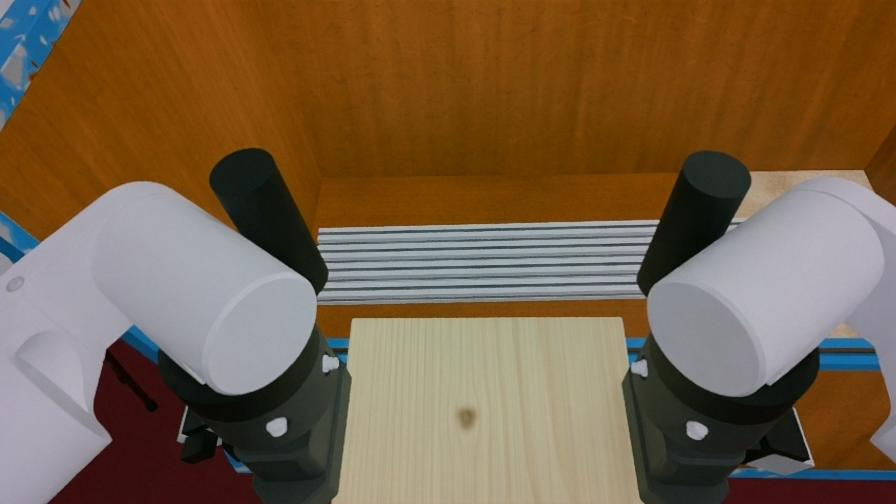

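Emit:
move --base '{"turn_rad_s":-0.3,"for_s":0.9}'

Emit:
move --base '{"x_m_s":0.25,"for_s":0.92}'

Emit:
move --base '{"turn_rad_s":0.3,"for_s":0.9}' --cameras '["head_camera"]'

Scene clock: 127.33 s.
Joint torques (N m): left_arm=[-29.73 -20.79 5.51 -20.74 10.01 -8.65 0.65] | right_arm=[-31.09 22.89 -3.36 -22.31 -9.5 -7.09 -0.6]
External joint torques (N m): left_arm=[-12.83 -26.64 -0.63 -13.46 9.81 -8.45 0.65] | right_arm=[-14.56 29.19 2.41 -15.44 -9.57 -6.94 -0.6]
Wrist force (N): left_arm=[1.0 54.4 -12.6] | right_arm=[0.5 -52.0 -12.8]
Wrist torque (N m): left_arm=[-0.51 0.47 -0.43] | right_arm=[0.62 -0.11 0.30]
Wrist force, peak (N): left_arm=[0.0 55.9 -12.4] | right_arm=[0.8 -52.5 -13.5]
move: done
base_odometry: x=+0.192 y=-0.315 heading=-0.226
lidar_m: 0.59 0.59 0.69 1.76 2.38 1.37 1.19 1.20 1.37 2.41 2.80 0.69
base_status: done (sent for 0.9 of 0.9 s)
joint_positions: torso_squat_rad=+0.050 torso_shift_rad=+0.000 torso_pitch_rad=+0.751 torso_yaw_rad=+0.000 left_shoulder_pitch_rad=-1.230 left_shoulder_roll_rad=+0.596 left_shoulder_yaw_rad=-0.448 left_elbow_rad=-1.441 left_forearm_roll_rad=+0.724 left_wrist_pitch_rad=+1.584 left_hand_roll_rad=+0.663 left_gripper_m=+0.095 right_shoulder_pitch_rad=-1.230 right_shoulder_roll_rad=-0.597 right_shoulder_yaw_rad=+0.447 right_elbow_rad=-1.441 right_forearm_roll_rad=-0.724 right_wrist_pitch_rad=+1.584 right_hand_roll_rad=-0.683 right_gripper_m=+0.095 head_pan_rad=+0.000 head_tilt_rad=+0.200
joint_status: not commanded
wheel_motors_off: 0
motor_effort: left_wheel=+22(27) right_wheel=-16(31)
chest: x=-0.0166 y=+0.0001 z=+1.2058 quat_wxyz=(+0.930, +0.000, +0.367, +0.000) (m; base frame)
left_hand: x=+0.4145 y=+0.1220 z=+0.8193 quat_wxyz=(+0.998, -0.054, +0.001, -0.008) (m; base frame)
right_hand: x=+0.4146 y=-0.1224 z=+0.8191 quat_wxyz=(+0.999, +0.054, +0.002, -0.002) (m; base frame)
pictures: none

Scene clock: 129.23 s.
Joint torques (N m): left_arm=[-29.53 -20.69 5.16 -20.78 9.95 -8.68 0.69] | right_arm=[-31.08 22.83 -3.77 -22.41 -9.44 -7.1 -0.5]
External joint torques (N m): left_arm=[-12.63 -26.54 -0.98 -13.5 9.75 -8.48 0.69] | right_arm=[-14.55 29.13 2 -15.54 -9.51 -6.96 -0.5]
Wrist force (N): left_arm=[0.5 55.3 -11.4] | right_arm=[0.9 -52.1 -12.1]
Wrist torque (N m): left_arm=[-0.63 0.35 -0.44] | right_arm=[0.64 -0.02 0.31]
Wrist force, peak (N): left_arm=[-0.9 56.1 -12.3] | right_arm=[0.3 -53.4 -10.9]
move: done
base_odometry: x=+0.420 y=-0.367 heading=-0.225
lidar_m: 0.37 0.37 0.44 1.73 2.82 1.63 1.40 1.42 1.64 2.85 0.74 0.42
base_status: done (sent for 0.93 of 0.93 s)
joint_positions: torso_squat_rad=+0.050 torso_shift_rad=+0.000 torso_pitch_rad=+0.751 torso_yaw_rad=+0.000 left_shoulder_pitch_rad=-1.230 left_shoulder_roll_rad=+0.596 left_shoulder_yaw_rad=-0.448 left_elbow_rad=-1.441 left_forearm_roll_rad=+0.724 left_wrist_pitch_rad=+1.584 left_hand_roll_rad=+0.663 left_gripper_m=+0.095 right_shoulder_pitch_rad=-1.230 right_shoulder_roll_rad=-0.597 right_shoulder_yaw_rad=+0.447 right_elbow_rad=-1.441 right_forearm_roll_rad=-0.724 right_wrist_pitch_rad=+1.584 right_hand_roll_rad=-0.683 right_gripper_m=+0.095 head_pan_rad=+0.000 head_tilt_rad=+0.200
joint_status: not commanded
wheel_motors_off: 0
motor_effort: left_wheel=+17(55) right_wheel=-17(33)
chest: x=-0.0166 y=+0.0001 z=+1.2058 quat_wxyz=(+0.930, +0.000, +0.367, +0.000) (m; base frame)
left_hand: x=+0.4145 y=+0.1220 z=+0.8193 quat_wxyz=(+0.998, -0.054, +0.001, -0.008) (m; base frame)
right_hand: x=+0.4146 y=-0.1224 z=+0.8191 quat_wxyz=(+0.999, +0.054, +0.002, -0.002) (m; base frame)
pictures: none

Scene clock: 131.07 s.
Joint torques (N m): left_arm=[-29.33 -21.08 5.39 -20.88 10 -8.63 0.7] | right_arm=[-31.12 22.5 -3.52 -22.27 -9.53 -7.07 -0.63]
External joint torques (N m): left_arm=[-12.44 -26.94 -0.75 -13.6 9.81 -8.43 0.7] | right_arm=[-14.59 28.8 2.26 -15.4 -9.59 -6.92 -0.63]
Wrist force (N): left_arm=[-0.1 54.2 -12.5] | right_arm=[0.6 -52.2 -12.4]
Wrist torque (N m): left_arm=[-0.42 0.33 -0.45] | right_arm=[0.64 -0.04 0.28]
Wrist force, peak (N): left_arm=[-0.1 55.8 -12.3] | right_arm=[0.4 -53.1 -12.0]
move: done
base_odometry: x=+0.420 y=-0.367 heading=+0.045
lidar_m: 0.37 0.38 0.54 4.76 1.97 1.46 1.40 1.48 2.04 4.33 0.52 0.39
base_status: done (sent for 0.9 of 0.9 s)
joint_positions: torso_squat_rad=+0.050 torso_shift_rad=+0.000 torso_pitch_rad=+0.751 torso_yaw_rad=+0.000 left_shoulder_pitch_rad=-1.230 left_shoulder_roll_rad=+0.596 left_shoulder_yaw_rad=-0.448 left_elbow_rad=-1.441 left_forearm_roll_rad=+0.724 left_wrist_pitch_rad=+1.584 left_hand_roll_rad=+0.663 left_gripper_m=+0.095 right_shoulder_pitch_rad=-1.230 right_shoulder_roll_rad=-0.597 right_shoulder_yaw_rad=+0.447 right_elbow_rad=-1.441 right_forearm_roll_rad=-0.724 right_wrist_pitch_rad=+1.584 right_hand_roll_rad=-0.683 right_gripper_m=+0.095 head_pan_rad=+0.000 head_tilt_rad=+0.200
joint_status: not commanded
wheel_motors_off: 0
motor_effort: left_wheel=-5(37) right_wheel=+4(28)
chest: x=-0.0166 y=+0.0001 z=+1.2058 quat_wxyz=(+0.930, +0.000, +0.367, +0.000) (m; base frame)
left_hand: x=+0.4145 y=+0.1220 z=+0.8193 quat_wxyz=(+0.998, -0.054, +0.001, -0.008) (m; base frame)
right_hand: x=+0.4146 y=-0.1224 z=+0.8192 quat_wxyz=(+0.999, +0.054, +0.002, -0.002) (m; base frame)
pictures: head_camera
camera_calibration:
head_camera: T_world_to_cam=[[-0.00907601, -0.999504, -0.0301536, 0.0406625], [-0.779394, 0.0259627, -0.625996, 0.994613], [0.626469, 0.01782, -0.779243, 0.901829], [0, 0, 0, 1]] pos_world=[0.210596, -0.00125112, 1.32659]

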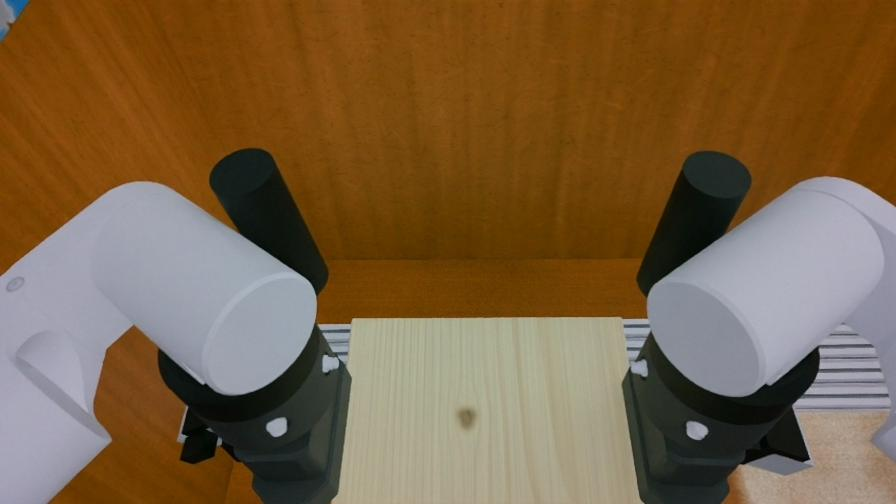

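Emit:
move --base '{"x_m_s":0.15,"for_s":1.25}'

Emit:
move --joints '{"torso_squat_rad":0.3,"torso_shift_rad":0.13}' --min_time_s 1.5

Emit:
move --joints '{"left_shoulder_pitch_rad":-1.232,"left_shoulder_roll_rad":0.5745,"left_shoulder_yaw_rad":-0.434,"left_elbow_rad":-1.44,"left_forearm_roll_rad":0.7095,"left_wrist_pitch_rad":1.589,"left_hand_roll_rad":0.6565,"right_shoulder_pitch_rad":-1.232,"right_shoulder_roll_rad":-0.5745,"right_shoulder_yaw_rad":0.434,"right_elbow_rad":-1.44,"right_forearm_roll_rad":-0.7095,"right_wrist_pitch_rad":1.589,"right_hand_roll_rad":-0.676}' --min_time_s 0.6 --cameras '["head_camera"]'

Scene clock: 146.10 s.
Joint torques (N m): left_arm=[-29.48 -20.91 5.32 -20.85 9.95 -8.58 0.71] | right_arm=[-31.08 22.76 -3.12 -22.14 -9.54 -7.06 -0.6]
External joint torques (N m): left_arm=[-12.58 -26.76 -0.82 -13.57 9.76 -8.38 0.71] | right_arm=[-14.54 29.06 2.66 -15.27 -9.61 -6.91 -0.6]
Wrist force (N): left_arm=[0.4 54.6 -12.6] | right_arm=[0.8 -52.1 -12.6]
Wrist torque (N m): left_arm=[-0.48 0.41 -0.44] | right_arm=[0.58 -0.07 0.30]
Wrist force, peak (N): left_arm=[0.5 55.8 -12.1] | right_arm=[0.7 -52.9 -12.3]
move: done
base_odometry: x=+0.609 y=-0.359 heading=+0.045
lidar_m: 0.17 0.19 0.26 1.68 2.24 1.65 1.58 1.67 2.33 0.66 0.26 0.18
base_status: done (sent for 1.27 of 1.27 s)
joint_positions: torso_squat_rad=+0.050 torso_shift_rad=+0.000 torso_pitch_rad=+0.751 torso_yaw_rad=+0.000 left_shoulder_pitch_rad=-1.230 left_shoulder_roll_rad=+0.596 left_shoulder_yaw_rad=-0.448 left_elbow_rad=-1.441 left_forearm_roll_rad=+0.724 left_wrist_pitch_rad=+1.584 left_hand_roll_rad=+0.663 left_gripper_m=+0.095 right_shoulder_pitch_rad=-1.230 right_shoulder_roll_rad=-0.597 right_shoulder_yaw_rad=+0.447 right_elbow_rad=-1.441 right_forearm_roll_rad=-0.724 right_wrist_pitch_rad=+1.584 right_hand_roll_rad=-0.683 right_gripper_m=+0.095 head_pan_rad=+0.000 head_tilt_rad=+0.200
joint_status: not commanded
wheel_motors_off: 0
motor_effort: left_wheel=+2(31) right_wheel=-2(44)
chest: x=-0.0166 y=+0.0001 z=+1.2058 quat_wxyz=(+0.930, +0.000, +0.367, +0.000) (m; base frame)
left_hand: x=+0.4145 y=+0.1220 z=+0.8193 quat_wxyz=(+0.998, -0.054, +0.001, -0.008) (m; base frame)
right_hand: x=+0.4146 y=-0.1224 z=+0.8192 quat_wxyz=(+0.999, +0.054, +0.002, -0.002) (m; base frame)
pictures: none

Scene clock: 147.90 s.
Joint torques (N m): left_arm=[-29.1 -20.9 5.3 -20.8 10.12 -8.72 0.63] | right_arm=[-30.91 22.89 -3.83 -22.38 -9.52 -7 -0.55]
External joint torques (N m): left_arm=[-12.21 -26.75 -0.83 -13.51 9.93 -8.52 0.63] | right_arm=[-14.38 29.19 1.95 -15.51 -9.59 -6.85 -0.55]
Wrist force (N): left_arm=[0.4 54.0 -12.0] | right_arm=[0.0 -52.3 -11.4]
Wrist torque (N m): left_arm=[-0.50 0.37 -0.44] | right_arm=[0.61 -0.16 0.31]
Wrist force, peak (N): left_arm=[0.9 55.4 -12.4] | right_arm=[1.1 -52.7 -12.1]
move: done
base_odometry: x=+0.609 y=-0.359 heading=+0.045
lidar_m: 0.17 0.19 0.27 1.68 2.25 1.64 1.59 1.68 2.32 0.67 0.26 0.18
base_status: not commanded
joint_positions: torso_squat_rad=+0.300 torso_shift_rad=+0.130 torso_pitch_rad=+0.751 torso_yaw_rad=+0.000 left_shoulder_pitch_rad=-1.230 left_shoulder_roll_rad=+0.596 left_shoulder_yaw_rad=-0.448 left_elbow_rad=-1.441 left_forearm_roll_rad=+0.724 left_wrist_pitch_rad=+1.584 left_hand_roll_rad=+0.663 left_gripper_m=+0.095 right_shoulder_pitch_rad=-1.230 right_shoulder_roll_rad=-0.597 right_shoulder_yaw_rad=+0.447 right_elbow_rad=-1.441 right_forearm_roll_rad=-0.724 right_wrist_pitch_rad=+1.584 right_hand_roll_rad=-0.683 right_gripper_m=+0.095 head_pan_rad=+0.000 head_tilt_rad=+0.200
joint_status: all done
wheel_motors_off: 0
motor_effort: left_wheel=+0(5) right_wheel=-5(5)
chest: x=+0.0701 y=+0.0001 z=+1.1698 quat_wxyz=(+0.930, +0.000, +0.367, +0.000) (m; base frame)
left_hand: x=+0.5013 y=+0.1220 z=+0.7832 quat_wxyz=(+0.998, -0.054, +0.001, -0.008) (m; base frame)
right_hand: x=+0.5013 y=-0.1224 z=+0.7831 quat_wxyz=(+0.999, +0.054, +0.002, -0.002) (m; base frame)
pictures: none

Scene clock: 148.80 s.
Joint torques (N m): left_arm=[-30.54 -26.96 7.82 -22.03 12.03 -10.37 2.28] | right_arm=[-31.92 30.63 -5.45 -23.58 -11.4 -8.65 -1.79]
External joint torques (N m): left_arm=[-13.63 -32.68 1.82 -14.67 11.84 -10.17 2.28] | right_arm=[-15.37 36.8 0.19 -16.64 -11.47 -8.5 -1.79]
Wrist force (N): left_arm=[-0.7 66.5 -11.3] | right_arm=[1.4 -64.3 -10.6]
Wrist torque (N m): left_arm=[-0.49 0.32 -2.42] | right_arm=[0.75 0.22 1.85]
Wrist force, peak (N): left_arm=[0.0 69.7 -11.0] | right_arm=[1.1 -67.6 -10.8]
move: done
base_odometry: x=+0.609 y=-0.359 heading=+0.045
lidar_m: 0.17 0.19 0.27 1.67 2.24 1.65 1.58 1.67 2.32 0.68 0.25 0.19
base_status: not commanded
joint_positions: torso_squat_rad=+0.300 torso_shift_rad=+0.130 torso_pitch_rad=+0.751 torso_yaw_rad=+0.000 left_shoulder_pitch_rad=-1.228 left_shoulder_roll_rad=+0.582 left_shoulder_yaw_rad=-0.434 left_elbow_rad=-1.436 left_forearm_roll_rad=+0.707 left_wrist_pitch_rad=+1.591 left_hand_roll_rad=+0.656 left_gripper_m=+0.095 right_shoulder_pitch_rad=-1.228 right_shoulder_roll_rad=-0.584 right_shoulder_yaw_rad=+0.434 right_elbow_rad=-1.436 right_forearm_roll_rad=-0.707 right_wrist_pitch_rad=+1.591 right_hand_roll_rad=-0.676 right_gripper_m=+0.095 head_pan_rad=+0.000 head_tilt_rad=+0.200
joint_status: all done
wheel_motors_off: 0
motor_effort: left_wheel=+1(2) right_wheel=-3(4)
chest: x=+0.0701 y=+0.0001 z=+1.1698 quat_wxyz=(+0.930, +0.000, +0.367, +0.000) (m; base frame)
left_hand: x=+0.5018 y=+0.1211 z=+0.7828 quat_wxyz=(+0.999, -0.053, +0.001, -0.007) (m; base frame)
right_hand: x=+0.5020 y=-0.1216 z=+0.7827 quat_wxyz=(+0.999, +0.053, +0.002, -0.003) (m; base frame)
pictures: head_camera
camera_calibration:
head_camera: T_world_to_cam=[[-0.00907601, -0.999504, -0.0301536, 0.0403638], [-0.779394, 0.0259627, -0.625996, 1.03965], [0.626469, 0.01782, -0.779243, 0.819461], [0, 0, 0, 1]] pos_world=[0.297296, -0.00125112, 1.29059]

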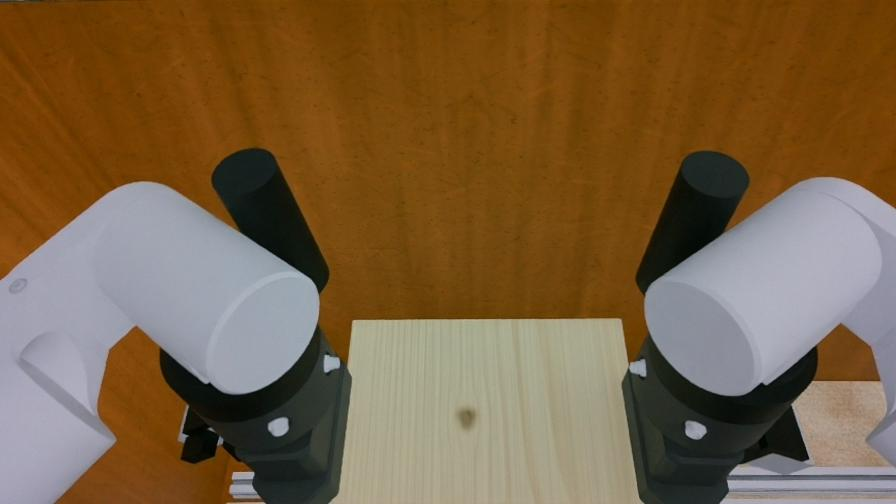

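Emit:
move --joints '{"left_shoulder_pitch_rad":-1.1758,"left_shoulder_roll_rad":0.5576,"left_shoulder_yaw_rad":-0.4595,"left_elbow_rad":-1.4214,"left_forearm_roll_rad":0.6759,"left_wrist_pitch_rad":1.5156,"left_hand_roll_rad":0.647,"right_shoulder_pitch_rad":-1.1758,"right_shoulder_roll_rad":-0.5576,"right_shoulder_yaw_rad":0.4595,"right_elbow_rad":-1.4214,"right_forearm_roll_rad":-0.6759,"right_wrist_pitch_rad":1.5156,"right_hand_roll_rad":-0.6665}' --min_time_s 0.8

Scene clock: 152.10 s.
Joint torques (N m): left_arm=[-30.67 -24.86 4.72 -22.63 10.86 -9.76 0.63] | right_arm=[-29.58 29.79 -0.28 -25.21 -10.57 -7.56 0.82]
External joint torques (N m): left_arm=[-14.66 -30.16 -0.99 -15.15 10.66 -9.56 0.64] | right_arm=[-13.93 35.58 5.1 -18.18 -10.64 -7.42 0.82]
Wrist force (N): left_arm=[-4.0 60.8 -11.9] | right_arm=[5.5 -57.5 -11.6]
Wrist torque (N m): left_arm=[-0.54 -0.47 -0.24] | right_arm=[0.72 0.72 -1.43]
Wrist force, peak (N): left_arm=[-1.5 68.3 -12.0] | right_arm=[2.9 -66.1 -10.8]
move: done
base_odometry: x=+0.609 y=-0.359 heading=+0.045
lidar_m: 0.17 0.19 0.26 1.67 2.24 1.62 1.59 1.68 2.33 0.67 0.26 0.19
base_status: not commanded
joint_positions: torso_squat_rad=+0.300 torso_shift_rad=+0.130 torso_pitch_rad=+0.751 torso_yaw_rad=+0.000 left_shoulder_pitch_rad=-1.172 left_shoulder_roll_rad=+0.565 left_shoulder_yaw_rad=-0.459 left_elbow_rad=-1.418 left_forearm_roll_rad=+0.673 left_wrist_pitch_rad=+1.518 left_hand_roll_rad=+0.647 left_gripper_m=+0.095 right_shoulder_pitch_rad=-1.172 right_shoulder_roll_rad=-0.566 right_shoulder_yaw_rad=+0.458 right_elbow_rad=-1.417 right_forearm_roll_rad=-0.673 right_wrist_pitch_rad=+1.517 right_hand_roll_rad=-0.667 right_gripper_m=+0.095 head_pan_rad=+0.000 head_tilt_rad=+0.200
joint_status: all done
wheel_motors_off: 0
motor_effort: left_wheel=+1(2) right_wheel=-3(4)
chest: x=+0.0701 y=+0.0001 z=+1.1698 quat_wxyz=(+0.930, +0.000, +0.367, +0.000) (m; base frame)
left_hand: x=+0.4866 y=+0.1211 z=+0.7533 quat_wxyz=(+0.999, -0.053, +0.001, -0.009) (m; base frame)
right_hand: x=+0.4872 y=-0.1218 z=+0.7535 quat_wxyz=(+0.999, +0.053, +0.001, -0.002) (m; base frame)
pictures: none

Emit:
move --joints '{"left_shoulder_pitch_rad":-1.126,"left_shoulder_roll_rad":0.5375,"left_shoulder_yaw_rad":-0.484,"left_elbow_rad":-1.389,"left_forearm_roll_rad":0.6435,"left_wrist_pitch_rad":1.438,"left_hand_roll_rad":0.638,"right_shoulder_pitch_rad":-1.126,"right_shoulder_roll_rad":-0.5375,"right_shoulder_yaw_rad":0.484,"right_elbow_rad":-1.389,"right_forearm_roll_rad":-0.6435,"right_wrist_pitch_rad":1.438,"right_hand_roll_rad":-0.6587}' --min_time_s 0.8

Scene clock: 154.53 s.
Joint torques (N m): left_arm=[-30.39 -24.37 4.81 -22.88 10.24 -9.77 0.68] | right_arm=[-27.01 29.78 1.31 -25.6 -9.97 -6.77 1.48]
External joint torques (N m): left_arm=[-15.26 -29.24 -0.54 -15.35 10.04 -9.57 0.69] | right_arm=[-12.22 35.15 6.37 -18.54 -10.04 -6.63 1.48]
Wrist force (N): left_arm=[-7.5 58.4 -12.7] | right_arm=[7.8 -54.8 -12.0]
Wrist torque (N m): left_arm=[-0.63 -0.77 -0.38] | right_arm=[0.74 0.93 -2.00]
Wrist force, peak (N): left_arm=[-4.8 61.9 -12.2] | right_arm=[5.3 -59.6 -11.8]
move: done
base_odometry: x=+0.609 y=-0.359 heading=+0.045
lidar_m: 0.17 0.18 0.26 1.68 2.24 1.66 1.59 1.67 2.32 0.68 0.26 0.18
base_status: not commanded
joint_positions: torso_squat_rad=+0.300 torso_shift_rad=+0.130 torso_pitch_rad=+0.751 torso_yaw_rad=+0.000 left_shoulder_pitch_rad=-1.122 left_shoulder_roll_rad=+0.545 left_shoulder_yaw_rad=-0.484 left_elbow_rad=-1.385 left_forearm_roll_rad=+0.641 left_wrist_pitch_rad=+1.440 left_hand_roll_rad=+0.638 left_gripper_m=+0.095 right_shoulder_pitch_rad=-1.123 right_shoulder_roll_rad=-0.546 right_shoulder_yaw_rad=+0.482 right_elbow_rad=-1.384 right_forearm_roll_rad=-0.641 right_wrist_pitch_rad=+1.440 right_hand_roll_rad=-0.659 right_gripper_m=+0.095 head_pan_rad=+0.000 head_tilt_rad=+0.200
joint_status: all done
wheel_motors_off: 0
motor_effort: left_wheel=+2(2) right_wheel=-2(4)
chest: x=+0.0701 y=+0.0001 z=+1.1698 quat_wxyz=(+0.930, +0.000, +0.367, +0.000) (m; base frame)
left_hand: x=+0.4711 y=+0.1210 z=+0.7242 quat_wxyz=(+0.999, -0.053, +0.002, -0.009) (m; base frame)
right_hand: x=+0.4722 y=-0.1218 z=+0.7246 quat_wxyz=(+0.999, +0.053, +0.001, -0.002) (m; base frame)
pictures: none

Emit:
move --joints '{"left_shoulder_pitch_rad":-1.0815,"left_shoulder_roll_rad":0.5146,"left_shoulder_yaw_rad":-0.5081,"left_elbow_rad":-1.3458,"left_forearm_roll_rad":0.6112,"left_wrist_pitch_rad":1.3568,"left_hand_roll_rad":0.6285,"right_shoulder_pitch_rad":-1.0815,"right_shoulder_roll_rad":-0.5146,"right_shoulder_yaw_rad":0.5081,"right_elbow_rad":-1.3458,"right_forearm_roll_rad":-0.6112,"right_wrist_pitch_rad":1.3568,"right_hand_roll_rad":-0.6505}' --min_time_s 0.8

Scene clock: 157.63 s.
Joint torques (N m): left_arm=[-14.53 2.27 4.54 -8.22 0.37 -0.79 -0.25] | right_arm=[-16.1 -2.34 -3.17 -8.24 -0.42 -0.13 0.25]
External joint torques (N m): left_arm=[-0.18 -1.99 -0.38 -0.67 0.17 -0.57 -0.25] | right_arm=[-2.08 2.29 1.47 -1.12 -0.46 0.04 0.25]
Wrist force (N): left_arm=[0.4 2.7 -7.2] | right_arm=[0.1 1.0 -5.1]
Wrist torque (N m): left_arm=[-0.41 0.15 0.13] | right_arm=[-0.11 0.13 -0.19]
Wrist force, peak (N): left_arm=[-6.2 59.6 -11.9] | right_arm=[7.2 -57.3 -11.4]
move: done
base_odometry: x=+0.609 y=-0.359 heading=+0.045
lidar_m: 0.17 0.18 0.26 1.68 2.23 1.65 1.59 1.68 2.30 0.67 0.26 0.18
base_status: not commanded
joint_positions: torso_squat_rad=+0.300 torso_shift_rad=+0.130 torso_pitch_rad=+0.750 torso_yaw_rad=+0.000 left_shoulder_pitch_rad=-1.081 left_shoulder_roll_rad=+0.515 left_shoulder_yaw_rad=-0.508 left_elbow_rad=-1.346 left_forearm_roll_rad=+0.611 left_wrist_pitch_rad=+1.357 left_hand_roll_rad=+0.629 left_gripper_m=+0.095 right_shoulder_pitch_rad=-1.081 right_shoulder_roll_rad=-0.515 right_shoulder_yaw_rad=+0.508 right_elbow_rad=-1.346 right_forearm_roll_rad=-0.611 right_wrist_pitch_rad=+1.357 right_hand_roll_rad=-0.651 right_gripper_m=+0.095 head_pan_rad=+0.000 head_tilt_rad=+0.200
joint_status: all done
wheel_motors_off: 0
motor_effort: left_wheel=+3(3) right_wheel=-2(3)
chest: x=+0.0697 y=+0.0001 z=+1.1700 quat_wxyz=(+0.930, +0.000, +0.366, +0.000) (m; base frame)
left_hand: x=+0.4562 y=+0.1147 z=+0.6984 quat_wxyz=(+0.998, -0.060, -0.001, -0.012) (m; base frame)
right_hand: x=+0.4561 y=-0.1148 z=+0.6983 quat_wxyz=(+0.998, +0.059, +0.000, +0.000) (m; base frame)
pictures: none

Emit:
move --joints '{"head_tilt_rad":0.3}' --cameras '["all"]'

Scene clock: 158.97 s.
Joint torques (N m): left_arm=[-14.33 2.09 4.79 -7.95 0.47 -0.85 -0.3] | right_arm=[-16.08 -1.85 -3.04 -8.36 -0.46 -0.3 0.33]
External joint torques (N m): left_arm=[0.02 -2.15 -0.15 -0.37 0.26 -0.63 -0.3] | right_arm=[-2.09 2.87 1.62 -1.26 -0.51 -0.13 0.33]
Wrist force (N): left_arm=[0.8 2.8 -7.3] | right_arm=[0.0 1.1 -5.2]
Wrist torque (N m): left_arm=[-0.40 0.16 0.18] | right_arm=[-0.14 0.09 -0.19]
Wrist force, peak (N): left_arm=[1.6 3.1 -8.0] | right_arm=[0.4 1.8 -5.7]
move: done
base_odometry: x=+0.609 y=-0.359 heading=+0.045
lidar_m: 0.17 0.18 0.25 1.69 2.24 1.64 1.58 1.68 2.30 0.68 0.25 0.18
base_status: not commanded
joint_positions: torso_squat_rad=+0.300 torso_shift_rad=+0.130 torso_pitch_rad=+0.750 torso_yaw_rad=+0.000 left_shoulder_pitch_rad=-1.081 left_shoulder_roll_rad=+0.515 left_shoulder_yaw_rad=-0.508 left_elbow_rad=-1.346 left_forearm_roll_rad=+0.611 left_wrist_pitch_rad=+1.357 left_hand_roll_rad=+0.629 left_gripper_m=+0.095 right_shoulder_pitch_rad=-1.081 right_shoulder_roll_rad=-0.515 right_shoulder_yaw_rad=+0.508 right_elbow_rad=-1.346 right_forearm_roll_rad=-0.611 right_wrist_pitch_rad=+1.357 right_hand_roll_rad=-0.651 right_gripper_m=+0.095 head_pan_rad=+0.000 head_tilt_rad=+0.300
joint_status: all done
wheel_motors_off: 0
motor_effort: left_wheel=+1(3) right_wheel=-1(3)
chest: x=+0.0697 y=+0.0001 z=+1.1700 quat_wxyz=(+0.930, +0.000, +0.366, +0.000) (m; base frame)
left_hand: x=+0.4562 y=+0.1146 z=+0.6984 quat_wxyz=(+0.998, -0.060, -0.001, -0.012) (m; base frame)
right_hand: x=+0.4561 y=-0.1147 z=+0.6983 quat_wxyz=(+0.998, +0.059, +0.000, +0.000) (m; base frame)
pictures: head_camera, left_wrist_camera, right_wrist_camera
camera_calibration:
head_camera: T_world_to_cam=[[-0.0120158, -0.999504, -0.0291034, 0.0396529], [-0.837574, 0.025959, -0.545707, 0.947877], [0.546192, 0.0178191, -0.83747, 0.91354], [0, 0, 0, 1]] pos_world=[0.295425, -0.00125113, 1.28348]
left_wrist_camera: T_world_to_cam=[[0.999958, 0.00268792, -0.008818, -0.450912], [0.00717728, -0.827294, 0.561724, -0.271708], [-0.00578521, -0.561763, -0.827278, 0.71735], [0, 0, 0, 1]] pos_world=[0.456993, 0.17941, 0.742097]
right_wrist_camera: T_world_to_cam=[[-0.999202, -0.0266546, -0.0297597, 0.472197], [-0.039236, 0.79504, 0.605286, -0.28645], [0.00752645, 0.605971, -0.795451, 0.693689], [0, 0, 0, 1]] pos_world=[0.45536, -0.180029, 0.739233]

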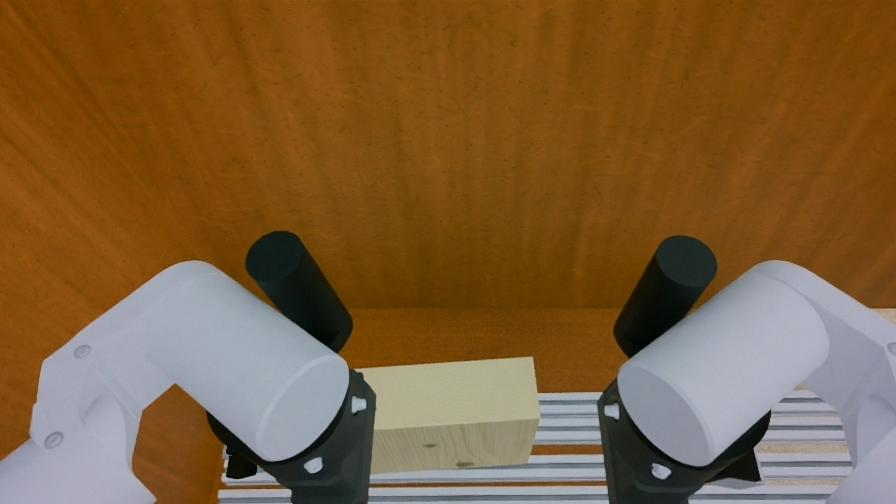

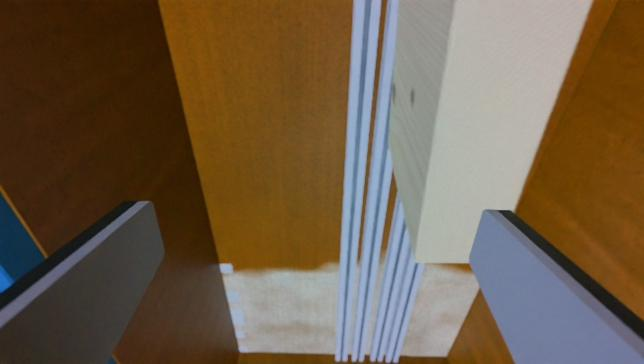

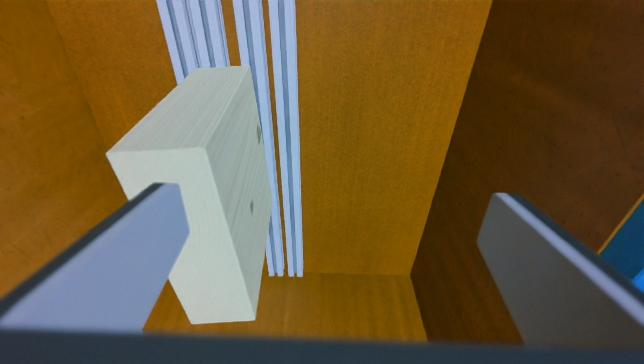

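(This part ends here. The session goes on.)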